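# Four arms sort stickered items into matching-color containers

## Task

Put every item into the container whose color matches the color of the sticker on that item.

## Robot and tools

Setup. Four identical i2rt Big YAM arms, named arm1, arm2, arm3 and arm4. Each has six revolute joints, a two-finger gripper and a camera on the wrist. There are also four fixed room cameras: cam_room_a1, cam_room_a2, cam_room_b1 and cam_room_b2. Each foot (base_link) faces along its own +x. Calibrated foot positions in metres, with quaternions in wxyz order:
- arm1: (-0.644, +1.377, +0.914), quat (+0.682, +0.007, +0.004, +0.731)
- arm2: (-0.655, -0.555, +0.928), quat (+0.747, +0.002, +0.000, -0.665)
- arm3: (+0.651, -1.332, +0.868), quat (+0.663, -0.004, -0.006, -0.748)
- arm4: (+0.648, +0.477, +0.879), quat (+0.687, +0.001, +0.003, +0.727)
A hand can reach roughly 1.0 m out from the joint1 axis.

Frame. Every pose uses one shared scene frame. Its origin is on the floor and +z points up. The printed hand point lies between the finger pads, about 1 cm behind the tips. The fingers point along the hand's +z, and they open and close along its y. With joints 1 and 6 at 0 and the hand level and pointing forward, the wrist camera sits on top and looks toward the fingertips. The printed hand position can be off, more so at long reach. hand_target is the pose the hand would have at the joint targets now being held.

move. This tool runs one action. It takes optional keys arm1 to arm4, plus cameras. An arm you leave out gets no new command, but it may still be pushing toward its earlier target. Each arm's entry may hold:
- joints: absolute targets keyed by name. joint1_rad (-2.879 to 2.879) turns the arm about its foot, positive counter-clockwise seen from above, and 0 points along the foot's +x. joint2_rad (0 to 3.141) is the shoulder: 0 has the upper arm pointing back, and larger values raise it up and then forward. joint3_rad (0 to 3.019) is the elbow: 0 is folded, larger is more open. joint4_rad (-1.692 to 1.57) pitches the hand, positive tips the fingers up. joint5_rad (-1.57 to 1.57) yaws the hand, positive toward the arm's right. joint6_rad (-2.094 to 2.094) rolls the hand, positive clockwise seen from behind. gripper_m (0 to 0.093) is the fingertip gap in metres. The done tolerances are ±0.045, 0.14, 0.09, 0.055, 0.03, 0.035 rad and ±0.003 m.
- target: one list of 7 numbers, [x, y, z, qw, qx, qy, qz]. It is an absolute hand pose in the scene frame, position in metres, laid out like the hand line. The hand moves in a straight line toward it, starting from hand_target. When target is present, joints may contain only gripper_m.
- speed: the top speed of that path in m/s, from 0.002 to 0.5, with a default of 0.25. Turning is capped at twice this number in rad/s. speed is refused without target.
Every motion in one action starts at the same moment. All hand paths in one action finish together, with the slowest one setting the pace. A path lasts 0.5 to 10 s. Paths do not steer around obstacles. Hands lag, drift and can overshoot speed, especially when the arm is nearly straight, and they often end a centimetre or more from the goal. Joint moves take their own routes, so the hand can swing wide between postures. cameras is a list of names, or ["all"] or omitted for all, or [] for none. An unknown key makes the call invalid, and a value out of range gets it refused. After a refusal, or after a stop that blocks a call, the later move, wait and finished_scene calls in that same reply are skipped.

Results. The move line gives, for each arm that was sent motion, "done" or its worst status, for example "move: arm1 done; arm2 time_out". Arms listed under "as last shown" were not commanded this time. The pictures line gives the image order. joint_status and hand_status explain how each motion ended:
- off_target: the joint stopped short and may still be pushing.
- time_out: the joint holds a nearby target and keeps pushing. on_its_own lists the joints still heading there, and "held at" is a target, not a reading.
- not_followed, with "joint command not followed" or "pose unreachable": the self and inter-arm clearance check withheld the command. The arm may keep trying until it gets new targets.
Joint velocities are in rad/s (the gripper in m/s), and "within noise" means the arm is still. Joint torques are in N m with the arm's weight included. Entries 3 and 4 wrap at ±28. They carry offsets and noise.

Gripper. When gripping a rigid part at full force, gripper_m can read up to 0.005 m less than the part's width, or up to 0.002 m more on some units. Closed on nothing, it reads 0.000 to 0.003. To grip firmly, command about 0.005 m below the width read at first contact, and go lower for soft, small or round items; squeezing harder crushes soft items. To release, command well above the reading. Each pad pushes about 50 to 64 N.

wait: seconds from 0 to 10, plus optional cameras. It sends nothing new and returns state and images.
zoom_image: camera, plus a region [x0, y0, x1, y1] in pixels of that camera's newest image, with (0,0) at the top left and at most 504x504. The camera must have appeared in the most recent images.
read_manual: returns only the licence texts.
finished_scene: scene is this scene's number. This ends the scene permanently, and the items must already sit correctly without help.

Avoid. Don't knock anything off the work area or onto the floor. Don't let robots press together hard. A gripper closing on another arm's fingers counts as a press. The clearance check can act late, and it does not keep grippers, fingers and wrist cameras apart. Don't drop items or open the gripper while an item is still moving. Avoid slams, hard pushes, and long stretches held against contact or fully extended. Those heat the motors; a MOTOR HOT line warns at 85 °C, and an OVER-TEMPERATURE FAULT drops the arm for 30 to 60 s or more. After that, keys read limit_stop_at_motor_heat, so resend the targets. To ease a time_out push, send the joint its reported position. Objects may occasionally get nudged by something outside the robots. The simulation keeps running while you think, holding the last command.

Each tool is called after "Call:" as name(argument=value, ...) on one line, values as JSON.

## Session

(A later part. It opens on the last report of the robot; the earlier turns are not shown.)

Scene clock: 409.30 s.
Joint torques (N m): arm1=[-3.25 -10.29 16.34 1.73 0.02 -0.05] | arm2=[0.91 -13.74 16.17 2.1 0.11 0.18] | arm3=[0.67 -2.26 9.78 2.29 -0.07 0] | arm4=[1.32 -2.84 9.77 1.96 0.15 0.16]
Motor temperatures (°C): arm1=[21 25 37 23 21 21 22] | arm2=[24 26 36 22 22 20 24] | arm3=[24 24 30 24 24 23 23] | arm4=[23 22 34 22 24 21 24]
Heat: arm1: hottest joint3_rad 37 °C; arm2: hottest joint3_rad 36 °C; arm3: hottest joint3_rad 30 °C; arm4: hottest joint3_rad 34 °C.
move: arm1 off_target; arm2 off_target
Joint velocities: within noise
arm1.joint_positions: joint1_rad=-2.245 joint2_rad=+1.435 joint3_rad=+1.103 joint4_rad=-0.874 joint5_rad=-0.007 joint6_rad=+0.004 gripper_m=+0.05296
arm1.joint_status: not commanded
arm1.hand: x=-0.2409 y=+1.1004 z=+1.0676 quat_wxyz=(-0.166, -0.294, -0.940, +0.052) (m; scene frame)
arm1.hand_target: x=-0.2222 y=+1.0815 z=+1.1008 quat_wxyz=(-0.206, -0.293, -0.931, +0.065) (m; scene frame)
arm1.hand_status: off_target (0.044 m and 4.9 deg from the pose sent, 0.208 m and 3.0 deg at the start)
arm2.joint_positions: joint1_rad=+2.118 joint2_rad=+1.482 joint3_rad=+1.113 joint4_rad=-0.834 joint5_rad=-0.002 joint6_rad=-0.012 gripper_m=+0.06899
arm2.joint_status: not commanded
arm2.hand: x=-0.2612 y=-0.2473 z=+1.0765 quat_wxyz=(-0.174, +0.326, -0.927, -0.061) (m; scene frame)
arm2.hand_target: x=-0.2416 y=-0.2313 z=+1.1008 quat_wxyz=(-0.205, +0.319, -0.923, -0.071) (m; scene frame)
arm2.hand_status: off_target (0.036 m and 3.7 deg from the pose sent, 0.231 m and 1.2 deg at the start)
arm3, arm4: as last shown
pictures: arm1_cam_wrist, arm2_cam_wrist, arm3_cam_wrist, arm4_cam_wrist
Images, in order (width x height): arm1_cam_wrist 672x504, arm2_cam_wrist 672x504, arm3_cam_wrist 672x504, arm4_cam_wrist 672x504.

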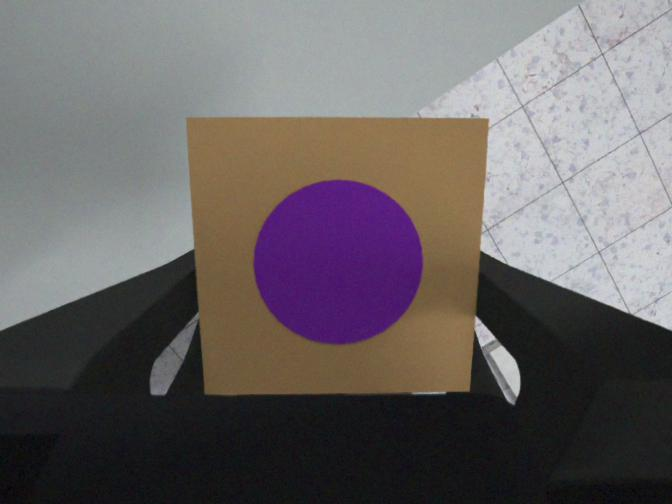

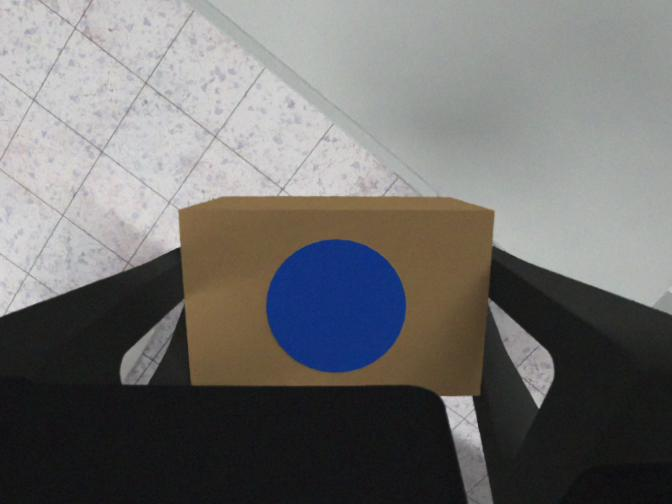

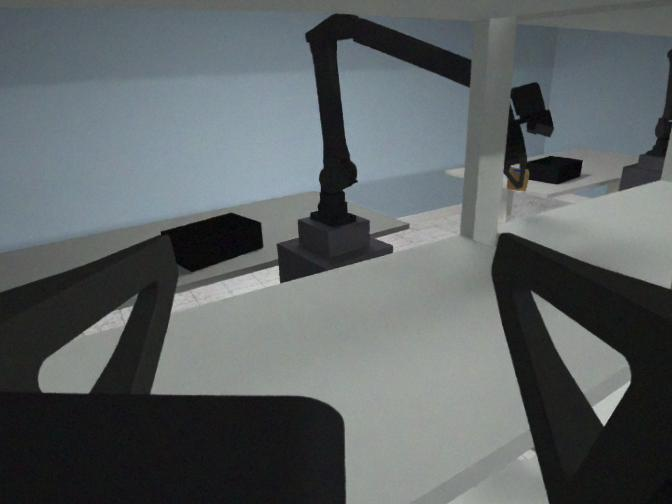

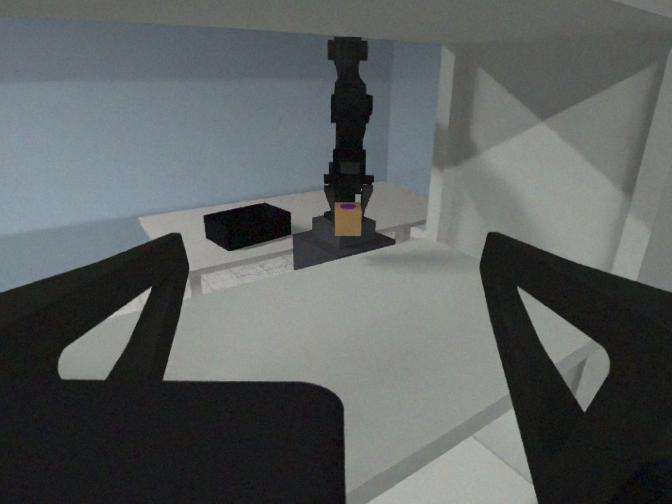

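Call:
move(arm1={"target": [0.02, 0.91, 1.105, 0.2064, 0.2928, 0.9314, -0.0649], "speed": 0.2}, arm2={"target": [0.02, -0.024, 1.105, 0.2045, -0.3195, 0.9226, 0.0708], "speed": 0.2}, cameras=["arm1_cam_wrist", "arm2_cam_wrist", "arm3_cam_wrist", "arm4_cam_wrist"])

Scene clock: 448.47 s.
Joint torques (N m): arm1=[-2.26 -21.6 17.52 0.64 -0.05 -0.05] | arm2=[1.08 -26.64 16.77 1.22 0.14 0.19] | arm3=[0.67 -2.08 9.74 2.3 -0.07 0] | arm4=[0.91 -2.61 9.91 1.99 0.15 0.14]
Motor temperatures (°C): arm1=[21 25 41 23 21 21 23] | arm2=[24 26 39 22 22 20 25] | arm3=[24 24 31 24 24 23 23] | arm4=[23 21 34 22 24 21 24]
Heat: arm1: hottest joint3_rad 41 °C; arm2: hottest joint3_rad 39 °C; arm3: hottest joint3_rad 31 °C; arm4: hottest joint3_rad 34 °C.
move: arm1 off_target; arm2 off_target
Joint velocities: within noise
arm1.joint_positions: joint1_rad=-2.245 joint2_rad=+2.277 joint3_rad=+2.349 joint4_rad=-1.244 joint5_rad=-0.007 joint6_rad=+0.004 gripper_m=+0.05296
arm1.joint_status: not commanded
arm1.hand: x=+0.0135 y=+0.9243 z=+1.0785 quat_wxyz=(-0.183, -0.293, -0.937, +0.057) (m; scene frame)
arm1.hand_target: x=+0.0184 y=+0.9111 z=+1.1051 quat_wxyz=(-0.207, -0.293, -0.931, +0.065) (m; scene frame)
arm1.hand_status: off_target (0.031 m and 2.9 deg from the pose sent, 0.325 m and 4.9 deg at the start)
arm2.joint_positions: joint1_rad=+2.118 joint2_rad=+2.565 joint3_rad=+2.866 joint4_rad=-1.401 joint5_rad=-0.001 joint6_rad=-0.012 gripper_m=+0.06899
arm2.joint_status: not commanded
arm2.hand: x=+0.0161 y=-0.0304 z=+1.1052 quat_wxyz=(-0.222, +0.322, -0.917, -0.077) (m; scene frame)
arm2.hand_target: x=+0.0189 y=-0.0250 z=+1.1046 quat_wxyz=(-0.230, +0.317, -0.917, -0.080) (m; scene frame)
arm2.hand_status: off_target (0.008 m and 2.3 deg from the pose sent, 0.360 m and 3.8 deg at the start; a joint's target at an end of its range on 22 of 81 steps)
arm3, arm4: as last shown
pictures: arm1_cam_wrist, arm2_cam_wrist, arm3_cam_wrist, arm4_cam_wrist
Images, in order (width x height): arm1_cam_wrist 672x504, arm2_cam_wrist 672x504, arm3_cam_wrist 672x504, arm4_cam_wrist 672x504.

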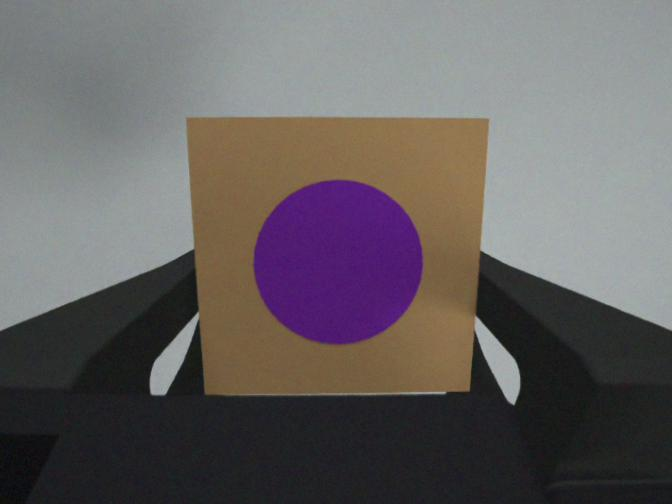

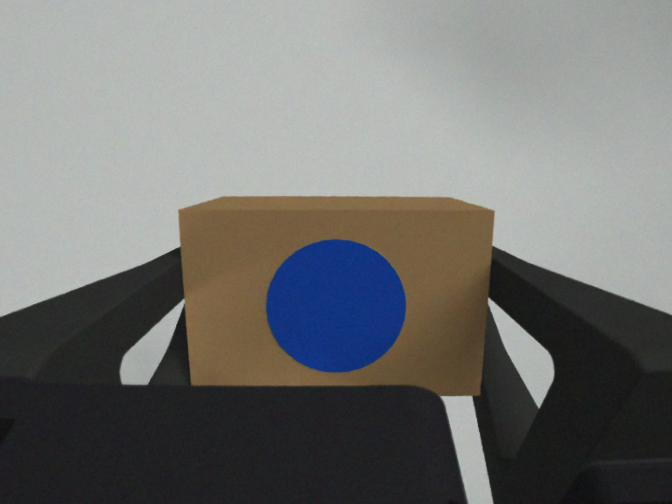

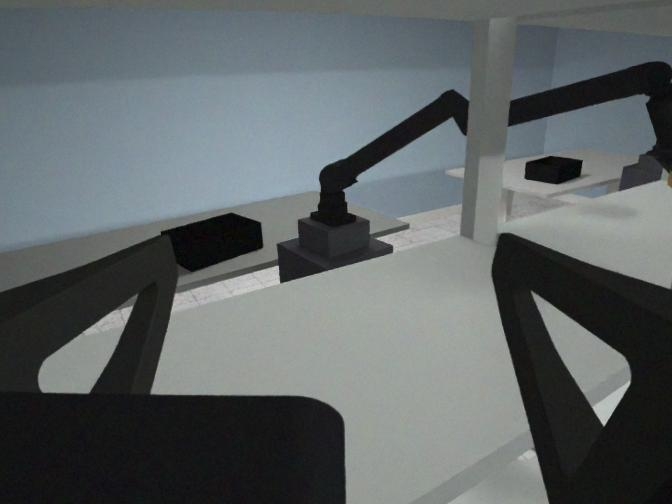

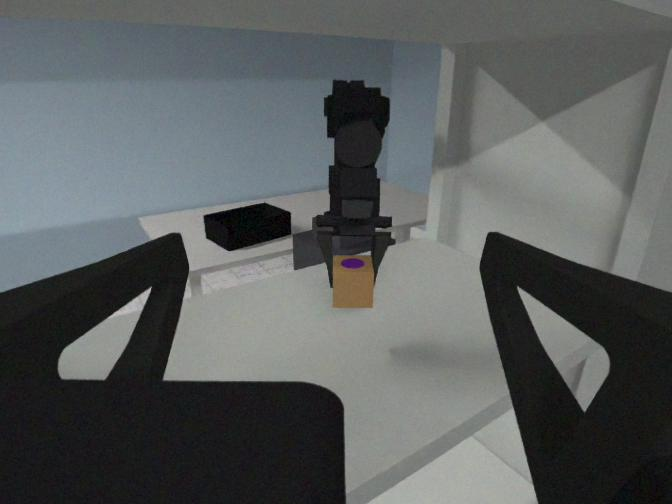

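Call:
move(arm1={"target": [0.015, 0.915, 1.065, 0.2064, 0.2928, 0.9314, -0.0649], "speed": 0.1}, arm2={"target": [-0.03, -0.062, 1.085, 0.2045, -0.3195, 0.9226, 0.0708], "speed": 0.1}, cameras=["arm1_cam_wrist", "arm2_cam_wrist", "arm4_cam_wrist"])

Scene clock: 453.93 s.
Joint torques (N m): arm1=[-2.37 -24.06 11.79 1.69 -0.01 -0.01] | arm2=[1.14 -28.4 10.63 2.3 0.13 0.21] | arm3=[0.56 -2.26 9.8 2.26 -0.06 0.01] | arm4=[1.67 -2.49 9.94 2.06 0.16 0.13]
Motor temperatures (°C): arm1=[21 25 41 23 21 21 23] | arm2=[24 27 39 22 22 20 25] | arm3=[24 24 31 24 24 23 23] | arm4=[23 21 34 22 24 21 24]
Heat: arm1: hottest joint3_rad 41 °C; arm2: hottest joint3_rad 39 °C; arm3: hottest joint3_rad 31 °C; arm4: hottest joint3_rad 34 °C.
move: arm1 off_target; arm2 done
Joint velocities: within noise
arm1.joint_positions: joint1_rad=-2.245 joint2_rad=+2.277 joint3_rad=+2.248 joint4_rad=-1.145 joint5_rad=-0.007 joint6_rad=+0.004 gripper_m=+0.05296
arm1.joint_status: not commanded
arm1.hand: x=+0.0132 y=+0.9242 z=+1.0397 quat_wxyz=(-0.182, -0.293, -0.937, +0.056) (m; scene frame)
arm1.hand_target: x=+0.0145 y=+0.9154 z=+1.0652 quat_wxyz=(-0.206, -0.293, -0.931, +0.065) (m; scene frame)
arm1.hand_status: off_target (0.027 m and 3.0 deg from the pose sent, 0.016 m and 2.9 deg at the start)
arm2.joint_positions: joint1_rad=+2.118 joint2_rad=+2.257 joint3_rad=+2.246 joint4_rad=-1.140 joint5_rad=-0.001 joint6_rad=-0.012 gripper_m=+0.06899
arm2.joint_status: not commanded
arm2.hand: x=-0.0280 y=-0.0651 z=+1.0828 quat_wxyz=(-0.199, +0.324, -0.922, -0.068) (m; scene frame)
arm2.hand_target: x=-0.0298 y=-0.0621 z=+1.0851 quat_wxyz=(-0.204, +0.319, -0.923, -0.071) (m; scene frame)
arm2.hand_status: done (0.004 m and 0.9 deg from the pose sent, 0.059 m and 2.2 deg at the start)
arm3, arm4: as last shown
pictures: arm1_cam_wrist, arm2_cam_wrist, arm4_cam_wrist
Images, in order (width x height): arm1_cam_wrist 672x504, arm2_cam_wrist 672x504, arm4_cam_wrist 672x504.

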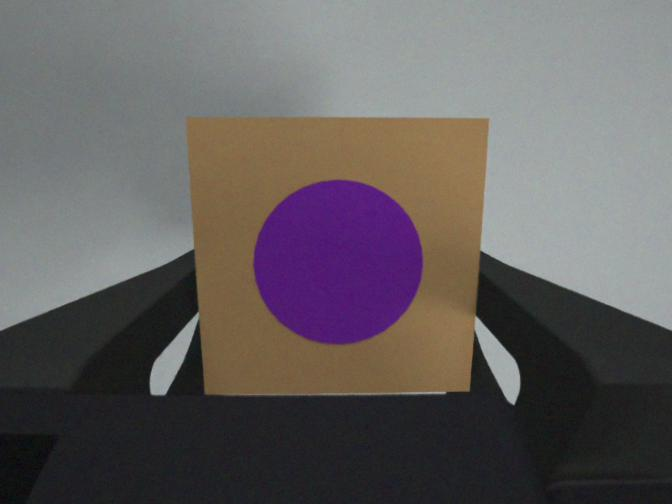

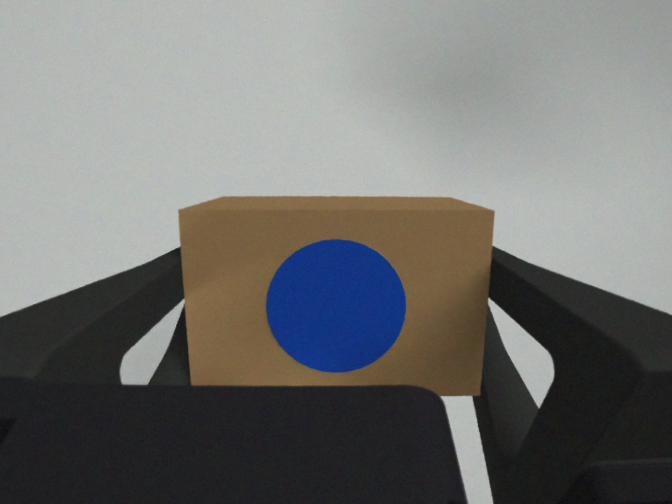

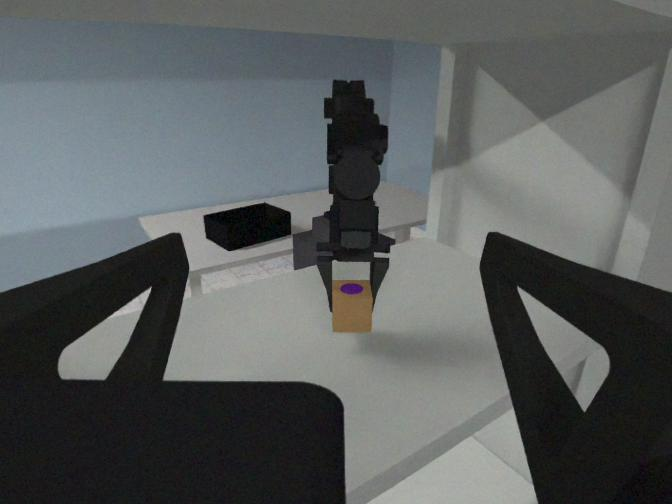

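Call:
move(arm1={"target": [0.015, 0.916, 1.053, 0.2064, 0.2928, 0.9314, -0.0649], "speed": 0.06}, arm2={"target": [-0.03, -0.062, 1.055, 0.2045, -0.3195, 0.9226, 0.0708], "speed": 0.1}, cameras=["arm1_cam_wrist", "arm2_cam_wrist", "arm4_cam_wrist"])

Scene clock: 457.83 s.
Joint torques (N m): arm1=[-2.61 -24.12 11.48 1.89 0.03 -0.02] | arm2=[1.08 -27.63 10.78 2.3 0.14 0.2] | arm3=[0.73 -2.14 9.8 2.29 -0.07 0.01] | arm4=[0.67 -2.73 9.91 1.96 0.16 0.18]
Motor temperatures (°C): arm1=[21 25 41 23 21 21 23] | arm2=[24 27 38 22 22 20 25] | arm3=[24 24 31 24 24 23 23] | arm4=[23 21 34 22 24 21 24]
Heat: arm1: hottest joint3_rad 41 °C; arm2: hottest joint3_rad 38 °C; arm3: hottest joint3_rad 31 °C; arm4: hottest joint3_rad 34 °C.
move: arm1 off_target; arm2 done
Joint velocities: within noise
arm1.joint_positions: joint1_rad=-2.245 joint2_rad=+2.277 joint3_rad=+2.219 joint4_rad=-1.113 joint5_rad=-0.007 joint6_rad=+0.004 gripper_m=+0.05296
arm1.joint_status: not commanded
arm1.hand: x=+0.0130 y=+0.9242 z=+1.0285 quat_wxyz=(-0.183, -0.293, -0.937, +0.057) (m; scene frame)
arm1.hand_target: x=+0.0145 y=+0.9164 z=+1.0530 quat_wxyz=(-0.206, -0.293, -0.931, +0.065) (m; scene frame)
arm1.hand_status: off_target (0.026 m and 2.9 deg from the pose sent, 0.016 m and 3.0 deg at the start)
arm2.joint_positions: joint1_rad=+2.118 joint2_rad=+2.257 joint3_rad=+2.175 joint4_rad=-1.066 joint5_rad=-0.001 joint6_rad=-0.012 gripper_m=+0.06899
arm2.joint_status: not commanded
arm2.hand: x=-0.0286 y=-0.0654 z=+1.0557 quat_wxyz=(-0.200, +0.324, -0.922, -0.069) (m; scene frame)
arm2.hand_target: x=-0.0299 y=-0.0621 z=+1.0550 quat_wxyz=(-0.204, +0.319, -0.923, -0.071) (m; scene frame)
arm2.hand_status: done (0.004 m and 0.8 deg from the pose sent, 0.028 m and 0.9 deg at the start)
arm3, arm4: as last shown
pictures: arm1_cam_wrist, arm2_cam_wrist, arm4_cam_wrist
Images, in order (width x height): arm1_cam_wrist 672x504, arm2_cam_wrist 672x504, arm4_cam_wrist 672x504.

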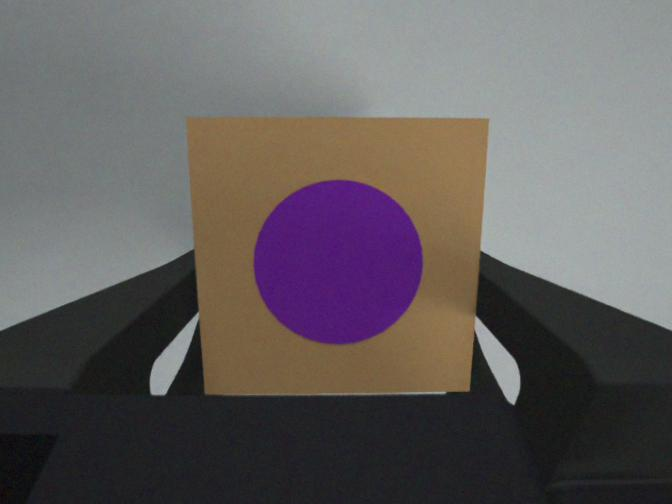

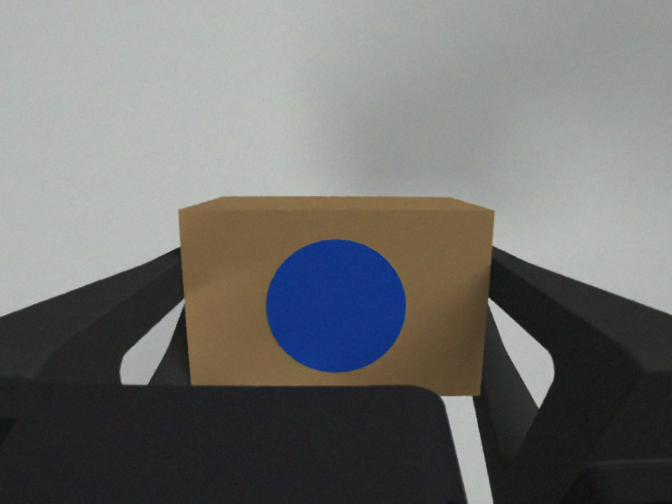

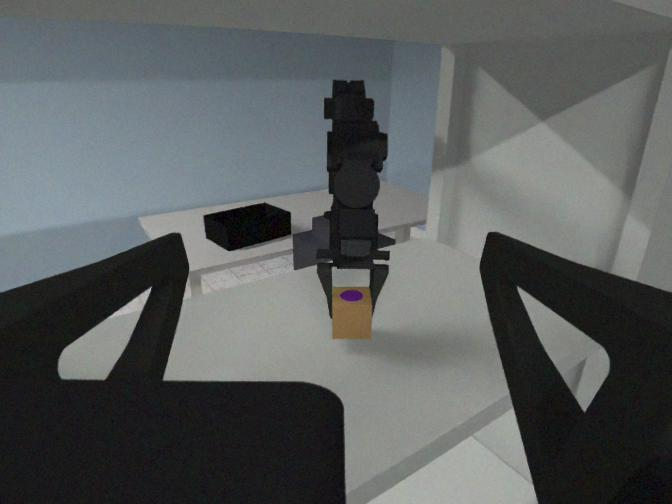

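Call:
move(arm1={"target": [0.015, 0.916, 1.044, 0.2064, 0.2928, 0.9314, -0.0649], "speed": 0.05}, arm2={"target": [-0.03, -0.062, 1.040, 0.2045, -0.3195, 0.9226, 0.0708], "speed": 0.1}, cameras=["arm1_cam_wrist", "arm2_cam_wrist", "arm4_cam_wrist"])

Call:
zoom_image(camera="arm4_cam_wrist", region=[290, 260, 420, 360])

Scene clock: 463.57 s.
Joint torques (N m): arm1=[-2.55 -23.88 11.41 1.83 -0.03 0.01] | arm2=[0.97 -27.4 10.71 2.33 0.13 0.21] | arm3=[0.56 -2.08 9.81 2.32 -0.07 0] | arm4=[1.08 -2.14 9.81 1.92 0.14 0.14]
Motor temperatures (°C): arm1=[21 26 40 23 21 21 23] | arm2=[24 28 37 22 22 20 25] | arm3=[24 24 31 24 24 23 23] | arm4=[23 21 34 22 24 21 24]
Heat: arm1: hottest joint3_rad 40 °C; arm2: hottest joint3_rad 37 °C; arm3: hottest joint3_rad 31 °C; arm4: hottest joint3_rad 34 °C.
move: arm1 off_target; arm2 done
Joint velocities: within noise
arm1.joint_positions: joint1_rad=-2.245 joint2_rad=+2.277 joint3_rad=+2.199 joint4_rad=-1.091 joint5_rad=-0.007 joint6_rad=+0.004 gripper_m=+0.05296
arm1.joint_status: not commanded
arm1.hand: x=+0.0130 y=+0.9241 z=+1.0216 quat_wxyz=(-0.184, -0.293, -0.936, +0.057) (m; scene frame)
arm1.hand_target: x=+0.0147 y=+0.9163 z=+1.0442 quat_wxyz=(-0.206, -0.293, -0.931, +0.065) (m; scene frame)
arm1.hand_status: off_target (0.024 m and 2.7 deg from the pose sent, 0.018 m and 2.9 deg at the start)
arm2.joint_positions: joint1_rad=+2.118 joint2_rad=+2.257 joint3_rad=+2.146 joint4_rad=-1.031 joint5_rad=-0.001 joint6_rad=-0.012 gripper_m=+0.06899
arm2.joint_status: not commanded
arm2.hand: x=-0.0283 y=-0.0651 z=+1.0454 quat_wxyz=(-0.203, +0.324, -0.921, -0.070) (m; scene frame)
arm2.hand_target: x=-0.0300 y=-0.0622 z=+1.0401 quat_wxyz=(-0.204, +0.319, -0.923, -0.071) (m; scene frame)
arm2.hand_status: done (0.007 m and 0.6 deg from the pose sent, 0.016 m and 0.8 deg at the start)
arm3, arm4: as last shown
pictures: arm1_cam_wrist, arm2_cam_wrist, arm4_cam_wrist
Images, in order (width x height): arm1_cam_wrist 672x504, arm2_cam_wrist 672x504, arm4_cam_wrist 672x504.

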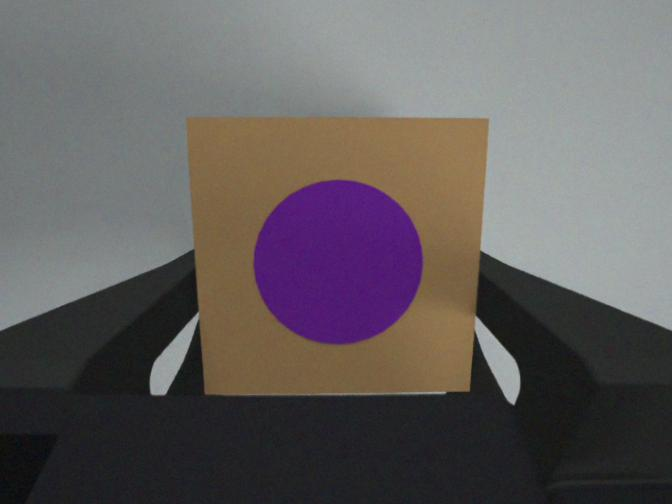

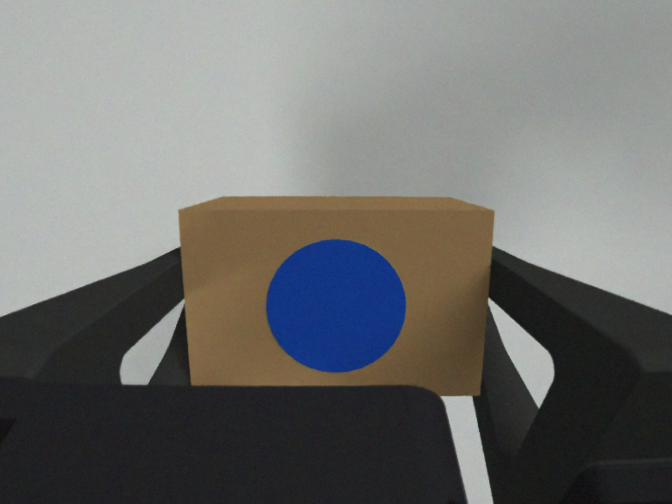

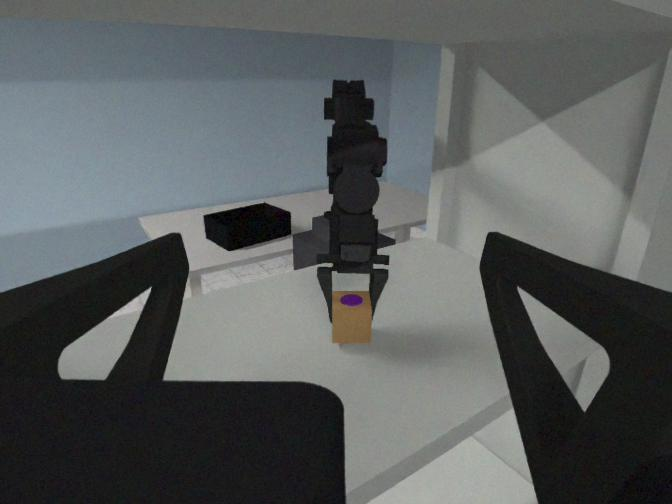

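Scaled by 3.877.

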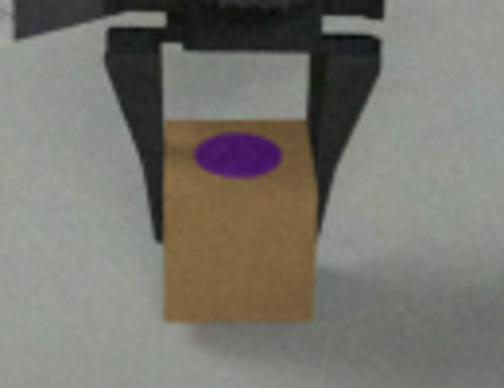

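Call:
move(arm1={"target": [0.015, 0.916, 1.036, 0.2064, 0.2928, 0.9314, -0.0649], "speed": 0.05}, arm2={"target": [-0.03, -0.062, 1.028, 0.2045, -0.3195, 0.9226, 0.0708], "speed": 0.05}, cameras=["arm4_cam_wrist"])

Call:
zoom_image(camera="arm4_cam_wrist", region=[290, 260, 420, 360])

Scene clock: 469.97 s.
Joint torques (N m): arm1=[-2.67 -23.71 11.28 1.92 -0.03 -0.03] | arm2=[0.97 -26.75 10.61 2.36 0.13 0.21] | arm3=[0.62 -2.08 9.77 2.25 -0.06 -0.01] | arm4=[1.26 -1.96 9.81 1.84 0.17 0.15]
Motor temperatures (°C): arm1=[21 26 39 23 21 21 23] | arm2=[24 29 36 22 22 20 25] | arm3=[24 24 31 24 24 23 23] | arm4=[23 21 34 22 24 21 24]
Heat: arm1: hottest joint3_rad 39 °C; arm2: hottest joint3_rad 36 °C; arm3: hottest joint3_rad 31 °C; arm4: hottest joint3_rad 34 °C.
move: arm1 off_target; arm2 done
Joint velocities: within noise
arm1.joint_positions: joint1_rad=-2.245 joint2_rad=+2.277 joint3_rad=+2.183 joint4_rad=-1.072 joint5_rad=-0.007 joint6_rad=+0.004 gripper_m=+0.05296
arm1.joint_status: not commanded
arm1.hand: x=+0.0129 y=+0.9242 z=+1.0154 quat_wxyz=(-0.185, -0.293, -0.936, +0.057) (m; scene frame)
arm1.hand_target: x=+0.0146 y=+0.9163 z=+1.0361 quat_wxyz=(-0.206, -0.293, -0.931, +0.065) (m; scene frame)
arm1.hand_status: off_target (0.022 m and 2.6 deg from the pose sent, 0.017 m and 2.8 deg at the start)
arm2.joint_positions: joint1_rad=+2.118 joint2_rad=+2.257 joint3_rad=+2.124 joint4_rad=-1.003 joint5_rad=-0.001 joint6_rad=-0.012 gripper_m=+0.06899
arm2.joint_status: not commanded
arm2.hand: x=-0.0280 y=-0.0649 z=+1.0378 quat_wxyz=(-0.206, +0.324, -0.921, -0.071) (m; scene frame)
arm2.hand_target: x=-0.0300 y=-0.0622 z=+1.0280 quat_wxyz=(-0.204, +0.319, -0.923, -0.071) (m; scene frame)
arm2.hand_status: done (0.010 m and 0.5 deg from the pose sent, 0.018 m and 0.6 deg at the start)
arm3, arm4: as last shown
pictures: arm4_cam_wrist
Images, in order (width x height): arm4_cam_wrist 672x504.

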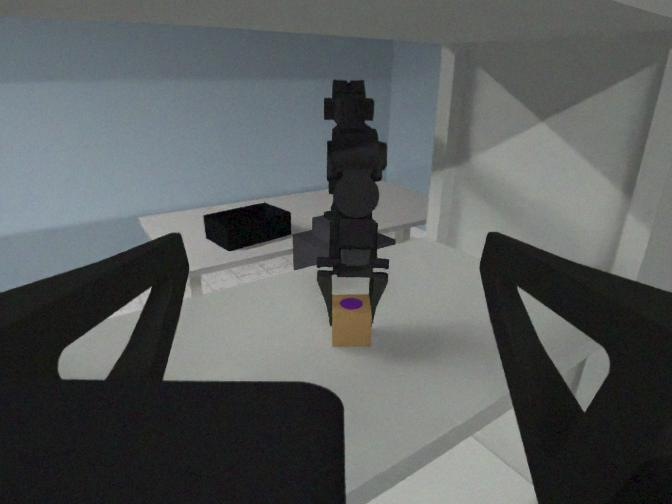

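Scaled by 3.877.

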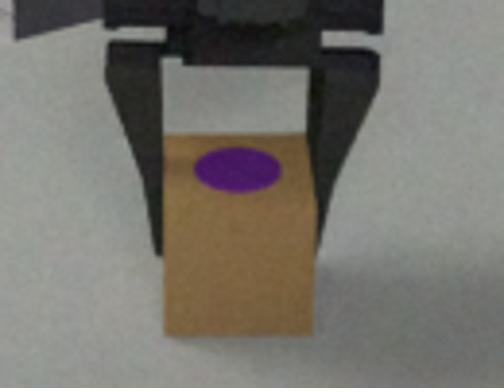

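Call:
move(arm1={"target": [0.015, 0.916, 1.030, 0.2064, 0.2928, 0.9314, -0.0649], "speed": 0.05}, arm2={"target": [-0.03, -0.062, 1.018, 0.2045, -0.3195, 0.9226, 0.0708], "speed": 0.05}, cameras=["arm4_cam_wrist", "arm2_cam_wrist"])

Call:
zoom_image(camera="arm4_cam_wrist", region=[290, 260, 420, 360])

Scene clock: 477.73 s.
Joint torques (N m): arm1=[-2.67 -23.59 11.1 1.99 0 -0.02] | arm2=[1.14 -26.34 10.59 2.35 0.13 0.21] | arm3=[0.62 -2.14 9.77 2.28 -0.06 0] | arm4=[1.2 -1.96 9.88 1.89 0.16 0.17]
Motor temperatures (°C): arm1=[21 26 38 23 21 21 23] | arm2=[24 29 35 22 22 20 25] | arm3=[24 24 31 24 24 23 23] | arm4=[23 21 34 22 24 21 24]
Heat: arm1: hottest joint3_rad 38 °C; arm2: hottest joint3_rad 35 °C; arm3: hottest joint3_rad 31 °C; arm4: hottest joint3_rad 34 °C.
move: arm1 off_target; arm2 off_target
Joint velocities: within noise
arm1.joint_positions: joint1_rad=-2.245 joint2_rad=+2.277 joint3_rad=+2.176 joint4_rad=-1.058 joint5_rad=-0.007 joint6_rad=+0.004 gripper_m=+0.05296
arm1.joint_status: not commanded
arm1.hand: x=+0.0141 y=+0.9233 z=+1.0137 quat_wxyz=(-0.189, -0.293, -0.935, +0.058) (m; scene frame)
arm1.hand_target: x=+0.0148 y=+0.9162 z=+1.0301 quat_wxyz=(-0.206, -0.293, -0.931, +0.065) (m; scene frame)
arm1.hand_status: off_target (0.018 m and 2.2 deg from the pose sent, 0.017 m and 2.6 deg at the start)
arm2.joint_positions: joint1_rad=+2.118 joint2_rad=+2.257 joint3_rad=+2.107 joint4_rad=-0.981 joint5_rad=-0.001 joint6_rad=-0.012 gripper_m=+0.06899
arm2.joint_status: not commanded
arm2.hand: x=-0.0278 y=-0.0648 z=+1.0318 quat_wxyz=(-0.208, +0.323, -0.920, -0.072) (m; scene frame)
arm2.hand_target: x=-0.0302 y=-0.0623 z=+1.0181 quat_wxyz=(-0.204, +0.319, -0.923, -0.071) (m; scene frame)
arm2.hand_status: off_target (0.014 m and 0.7 deg from the pose sent, 0.020 m and 0.5 deg at the start)
arm3, arm4: as last shown
pictures: arm2_cam_wrist, arm4_cam_wrist
Images, in order (width x height): arm2_cam_wrist 672x504, arm4_cam_wrist 672x504.

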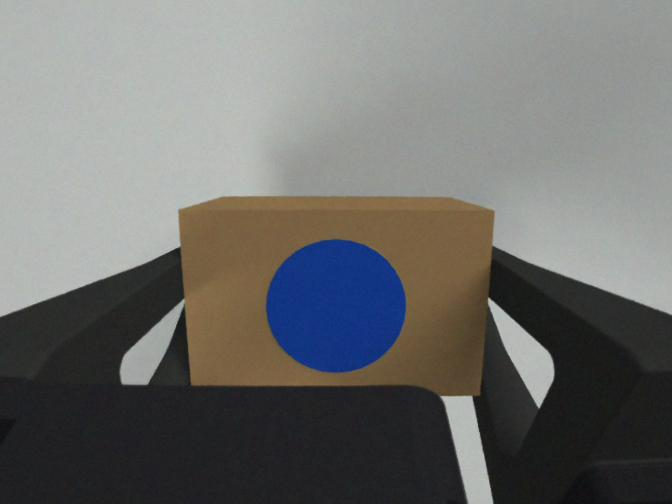

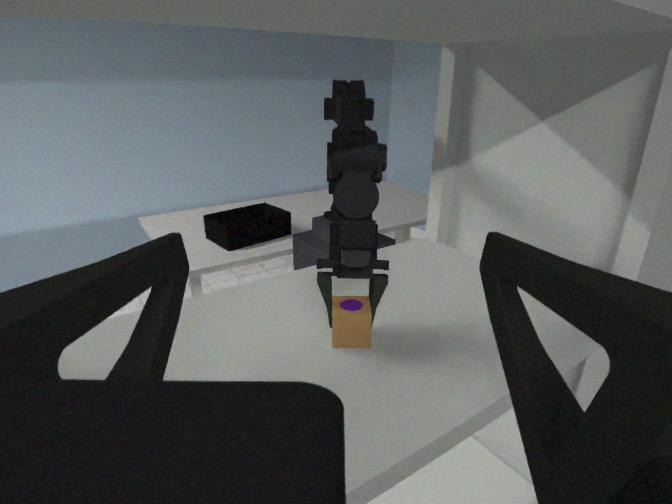

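Scaled by 3.877.

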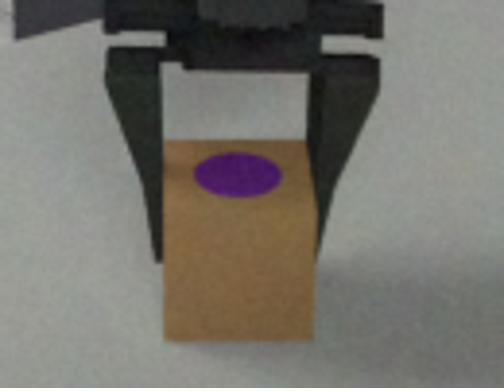

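Call:
move(arm1={"joints": {"gripper_m": 0.085}}, arm2={"target": [-0.03, -0.062, 1.006, 0.2045, -0.3195, 0.9226, 0.0708], "speed": 0.05}, cameras=["arm4_cam_wrist", "arm2_cam_wrist", "arm1_cam_wrist"])

Call:
move(arm2={"target": [-0.03, -0.062, 0.998, 0.2045, -0.3195, 0.9226, 0.0708], "speed": 0.05}, cameras=["arm4_cam_wrist", "arm2_cam_wrist"])

Scene clock: 485.70 s.
Joint torques (N m): arm1=[-1.73 -23.36 10.84 1.69 0 0.04] | arm2=[1.08 -25.76 10.56 2.37 0.13 0.2] | arm3=[0.44 -1.96 9.77 2.26 -0.07 -0.01] | arm4=[1.55 -2.32 9.91 1.98 0.12 0.16]
Motor temperatures (°C): arm1=[21 26 37 23 21 21 23] | arm2=[24 30 34 22 22 20 25] | arm3=[24 24 31 24 24 23 23] | arm4=[23 21 34 22 24 21 24]
Heat: arm1: hottest joint3_rad 37 °C; arm2: hottest joint3_rad 34 °C; arm3: hottest joint3_rad 31 °C; arm4: hottest joint3_rad 34 °C.
move: arm1 done; arm2 off_target
Joint velocities: within noise
arm1.joint_positions: joint1_rad=-2.245 joint2_rad=+2.277 joint3_rad=+2.176 joint4_rad=-1.058 joint5_rad=-0.007 joint6_rad=+0.004 gripper_m=+0.08496
arm1.joint_status: all done
arm1.hand: x=+0.0141 y=+0.9233 z=+1.0137 quat_wxyz=(-0.189, -0.293, -0.935, +0.058) (m; scene frame)
arm1.hand_target: x=+0.0148 y=+0.9162 z=+1.0301 quat_wxyz=(-0.206, -0.293, -0.931, +0.065) (m; scene frame)
arm1.hand_status: not commanded
arm2.joint_positions: joint1_rad=+2.118 joint2_rad=+2.257 joint3_rad=+2.087 joint4_rad=-0.955 joint5_rad=-0.001 joint6_rad=-0.012 gripper_m=+0.06899
arm2.joint_status: not commanded
arm2.hand: x=-0.0275 y=-0.0646 z=+1.0251 quat_wxyz=(-0.211, +0.323, -0.920, -0.072) (m; scene frame)
arm2.hand_target: x=-0.0303 y=-0.0625 z=+1.0061 quat_wxyz=(-0.204, +0.319, -0.923, -0.071) (m; scene frame)
arm2.hand_status: off_target (0.019 m and 0.9 deg from the pose sent, 0.026 m and 0.7 deg at the start)
arm3.joint_positions: joint1_rad=-1.980 joint2_rad=+0.607 joint3_rad=+0.499 joint4_rad=+0.383 joint5_rad=+0.002 joint6_rad=-0.006 gripper_m=+0.09402
arm3.joint_status: not commanded
arm3.hand: x=+0.3348 y=-1.1400 z=+1.2920 quat_wxyz=(+0.207, -0.585, +0.162, +0.767) (m; scene frame)
arm3.hand_target: x=+0.3395 y=-1.1387 z=+1.2993 quat_wxyz=(+0.211, -0.574, +0.164, +0.774) (m; scene frame)
arm3.hand_status: not commanded
arm4.joint_positions: joint1_rad=+0.903 joint2_rad=+0.610 joint3_rad=+0.497 joint4_rad=+0.382 joint5_rad=-0.002 joint6_rad=-0.012 gripper_m=+0.09400
arm4.joint_status: not commanded
arm4.hand: x=+0.3494 y=+0.6897 z=+1.3052 quat_wxyz=(-0.242, +0.578, -0.180, -0.758) (m; scene frame)
arm4.hand_target: x=+0.3522 y=+0.6862 z=+1.3147 quat_wxyz=(-0.239, +0.565, -0.179, -0.769) (m; scene frame)
arm4.hand_status: not commanded
pictures: arm1_cam_wrist, arm2_cam_wrist, arm4_cam_wrist
Images, in order (width x height): arm1_cam_wrist 672x504, arm2_cam_wrist 672x504, arm4_cam_wrist 672x504.

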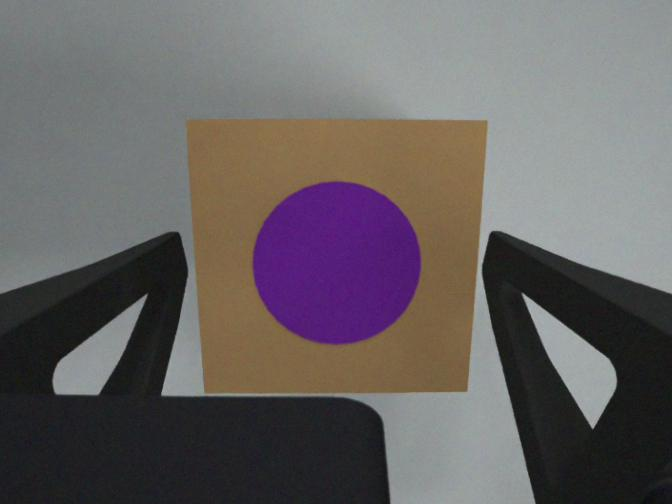

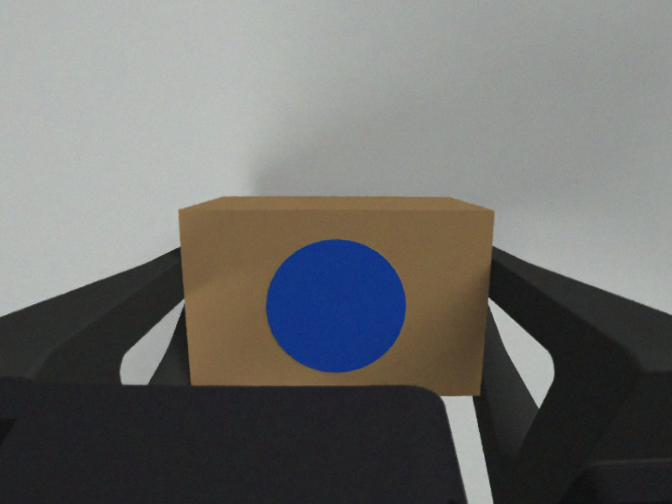

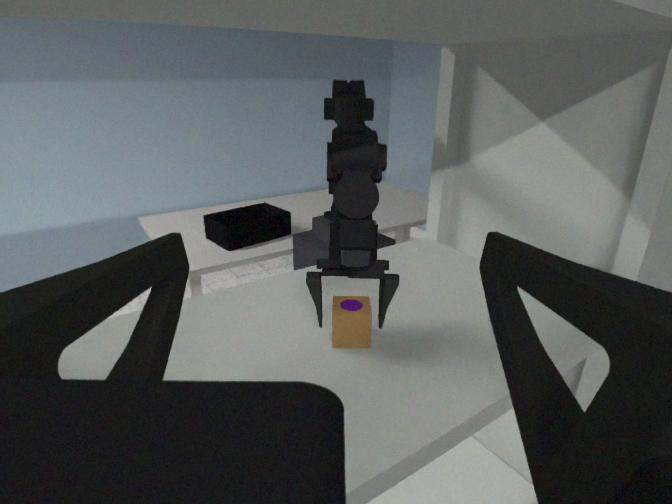

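Scene clock: 486.67 s.
Joint torques (N m): arm1=[-2.84 -23.06 11.17 1.85 -0.03 -0.04] | arm2=[1.08 -25.23 10.54 2.39 0.13 0.2] | arm3=[0.56 -2.08 9.74 2.26 -0.06 0] | arm4=[1.79 -2.32 9.94 1.99 0.13 0.16]
Motor temperatures (°C): arm1=[21 27 37 23 21 21 23] | arm2=[24 30 34 22 22 20 25] | arm3=[24 24 31 24 24 23 23] | arm4=[23 21 34 22 24 21 24]
Heat: arm1: hottest joint3_rad 37 °C; arm2: hottest joint3_rad 34 °C; arm3: hottest joint3_rad 31 °C; arm4: hottest joint3_rad 34 °C.
move: arm2 off_target
Joint velocities: within noise
arm1, arm3, arm4: as last shown
arm2.joint_positions: joint1_rad=+2.118 joint2_rad=+2.257 joint3_rad=+2.075 joint4_rad=-0.937 joint5_rad=-0.001 joint6_rad=-0.012 gripper_m=+0.06899
arm2.joint_status: not commanded
arm2.hand: x=-0.0273 y=-0.0644 z=+1.0210 quat_wxyz=(-0.213, +0.323, -0.919, -0.073) (m; scene frame)
arm2.hand_target: x=-0.0304 y=-0.0626 z=+0.9983 quat_wxyz=(-0.204, +0.319, -0.923, -0.071) (m; scene frame)
arm2.hand_status: off_target (0.023 m and 1.2 deg from the pose sent, 0.027 m and 1.0 deg at the start)
pictures: arm2_cam_wrist, arm4_cam_wrist
Images, in order (width x height): arm2_cam_wrist 672x504, arm4_cam_wrist 672x504.

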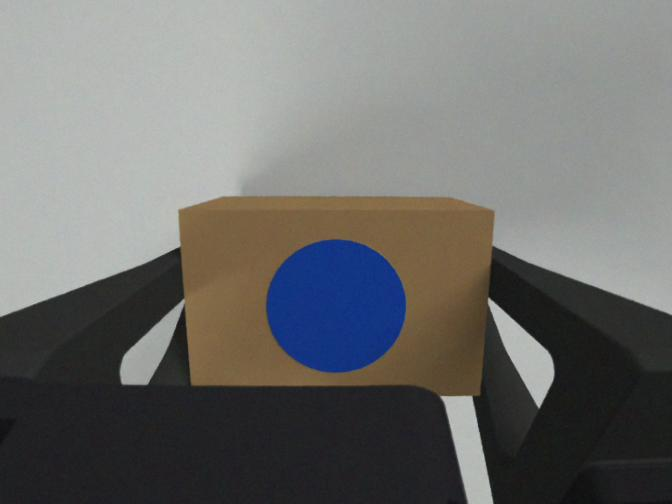

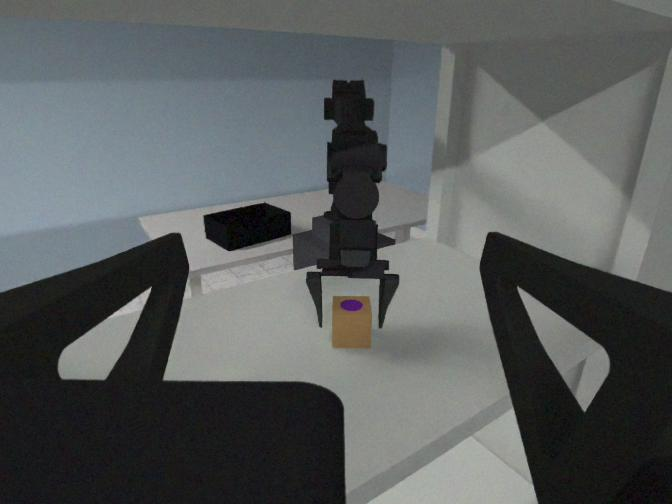

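Call:
move(arm1={"target": [-0.190, 1.059, 1.065, 0.2064, 0.2928, 0.9314, -0.0649], "speed": 0.15}, arm2={"target": [-0.03, -0.062, 0.989, 0.2045, -0.3195, 0.9226, 0.0708], "speed": 0.05}, cameras=["arm4_cam_wrist", "arm2_cam_wrist"])

Call:
move(arm1={"joints": {"joint2_rad": 0.9, "joint3_rad": 1.0, "joint4_rad": -1.23}}, arm2={"target": [-0.03, -0.062, 0.981, 0.2045, -0.3195, 0.9226, 0.0708], "speed": 0.05}, cameras=["arm4_cam_wrist", "arm2_cam_wrist"])

Scene clock: 498.57 s.
Joint torques (N m): arm1=[-2.61 -12.92 10.71 1.61 0 -0.09] | arm2=[1.2 -24.64 10.44 2.41 0.13 0.21] | arm3=[0.44 -2.2 9.8 2.28 -0.06 0] | arm4=[1.03 -2.37 9.85 2 0.13 0.15]
Motor temperatures (°C): arm1=[21 27 37 23 21 21 22] | arm2=[24 30 34 22 22 20 25] | arm3=[24 24 31 24 24 23 23] | arm4=[23 21 35 22 24 21 24]
Heat: arm1: hottest joint3_rad 37 °C; arm2: hottest joint3_rad 34 °C; arm3: hottest joint3_rad 31 °C; arm4: hottest joint3_rad 35 °C.
move: arm1 off_target; arm2 off_target
Joint velocities: within noise
arm1.joint_positions: joint1_rad=-2.246 joint2_rad=+1.574 joint3_rad=+1.210 joint4_rad=-0.792 joint5_rad=-0.007 joint6_rad=+0.005 gripper_m=+0.08496
arm1.joint_status: not commanded
arm1.hand: x=-0.1915 y=+1.0656 z=+1.0543 quat_wxyz=(-0.190, -0.294, -0.935, +0.059) (m; scene frame)
arm1.hand_target: x=-0.1901 y=+1.0591 z=+1.0651 quat_wxyz=(-0.206, -0.293, -0.931, +0.065) (m; scene frame)
arm1.hand_status: off_target (0.013 m and 2.0 deg from the pose sent, 0.250 m and 2.2 deg at the start)
arm2.joint_positions: joint1_rad=+2.118 joint2_rad=+2.257 joint3_rad=+2.062 joint4_rad=-0.918 joint5_rad=-0.001 joint6_rad=-0.012 gripper_m=+0.06899
arm2.joint_status: not commanded
arm2.hand: x=-0.0269 y=-0.0641 z=+1.0169 quat_wxyz=(-0.216, +0.323, -0.918, -0.074) (m; scene frame)
arm2.hand_target: x=-0.0306 y=-0.0627 z=+0.9894 quat_wxyz=(-0.204, +0.319, -0.923, -0.071) (m; scene frame)
arm2.hand_status: off_target (0.028 m and 1.5 deg from the pose sent, 0.032 m and 1.2 deg at the start)
arm3, arm4: as last shown
pictures: arm2_cam_wrist, arm4_cam_wrist
Images, in order (width x height): arm2_cam_wrist 672x504, arm4_cam_wrist 672x504.

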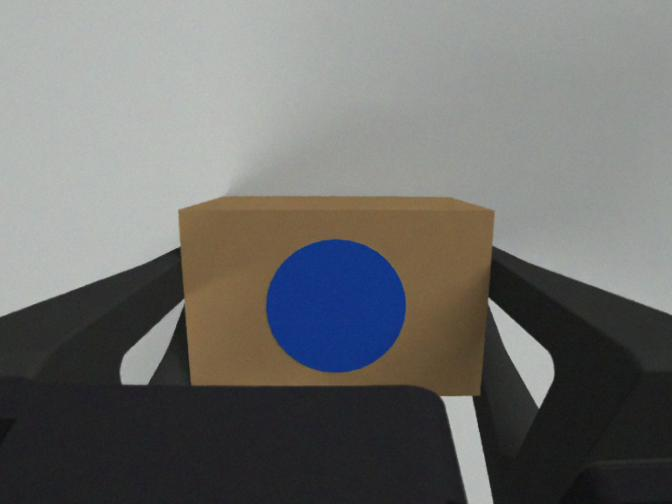

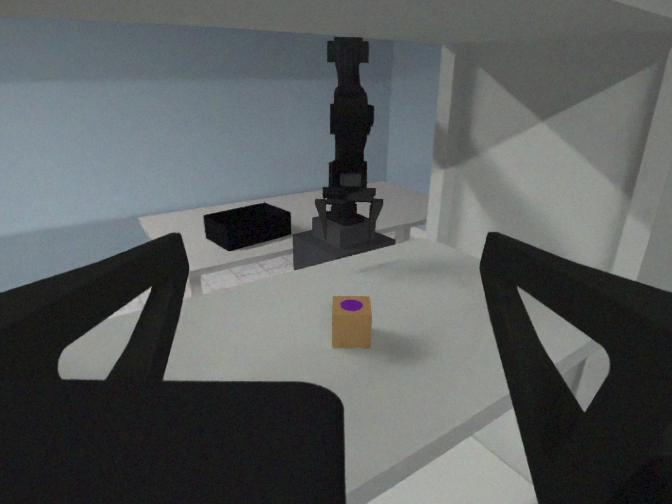

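Scene clock: 499.93 s.
Joint torques (N m): arm1=[-3.25 -1.49 12.68 0.85 -0.02 -0.05] | arm2=[1.03 -24.18 9.91 2.43 0.13 0.19] | arm3=[0.56 -2.2 9.78 2.33 -0.06 -0.01] | arm4=[1.14 -2.26 9.84 1.87 0.14 0.18]
Motor temperatures (°C): arm1=[21 27 37 23 21 21 22] | arm2=[24 30 33 22 22 20 25] | arm3=[24 24 31 24 24 23 23] | arm4=[23 21 35 22 24 21 24]
Heat: arm1: hottest joint3_rad 37 °C; arm2: hottest joint3_rad 33 °C; arm3: hottest joint3_rad 31 °C; arm4: hottest joint3_rad 35 °C.
move: arm1 done; arm2 off_target
Joint velocities: within noise
arm1.joint_positions: joint1_rad=-2.246 joint2_rad=+0.890 joint3_rad=+0.983 joint4_rad=-1.220 joint5_rad=-0.007 joint6_rad=+0.005 gripper_m=+0.08496
arm1.joint_status: all done
arm1.hand: x=-0.3742 y=+1.1935 z=+1.1905 quat_wxyz=(-0.204, -0.293, -0.932, +0.063) (m; scene frame)
arm1.hand_target: x=-0.3737 y=+1.1900 z=+1.1946 quat_wxyz=(-0.202, -0.293, -0.932, +0.064) (m; scene frame)
arm1.hand_status: not commanded
arm2.joint_positions: joint1_rad=+2.118 joint2_rad=+2.257 joint3_rad=+2.057 joint4_rad=-0.901 joint5_rad=-0.001 joint6_rad=-0.012 gripper_m=+0.06899
arm2.joint_status: not commanded
arm2.hand: x=-0.0252 y=-0.0628 z=+1.0161 quat_wxyz=(-0.222, +0.322, -0.917, -0.076) (m; scene frame)
arm2.hand_target: x=-0.0308 y=-0.0629 z=+0.9816 quat_wxyz=(-0.204, +0.320, -0.923, -0.071) (m; scene frame)
arm2.hand_status: off_target (0.035 m and 2.2 deg from the pose sent, 0.036 m and 1.5 deg at the start)
arm3, arm4: as last shown
pictures: arm2_cam_wrist, arm4_cam_wrist
Images, in order (width x height): arm2_cam_wrist 672x504, arm4_cam_wrist 672x504.

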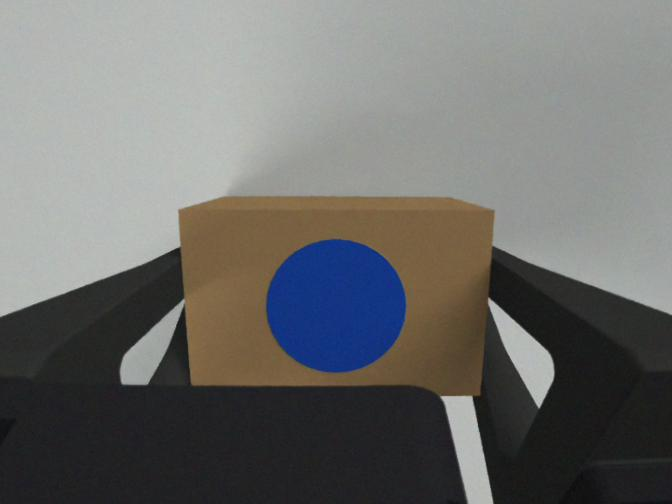

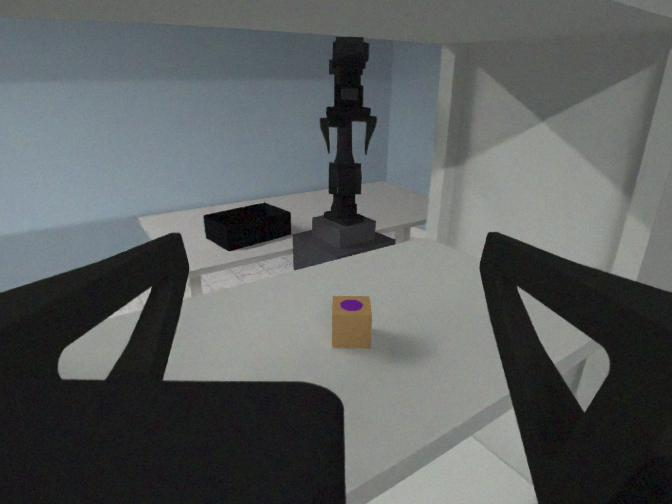

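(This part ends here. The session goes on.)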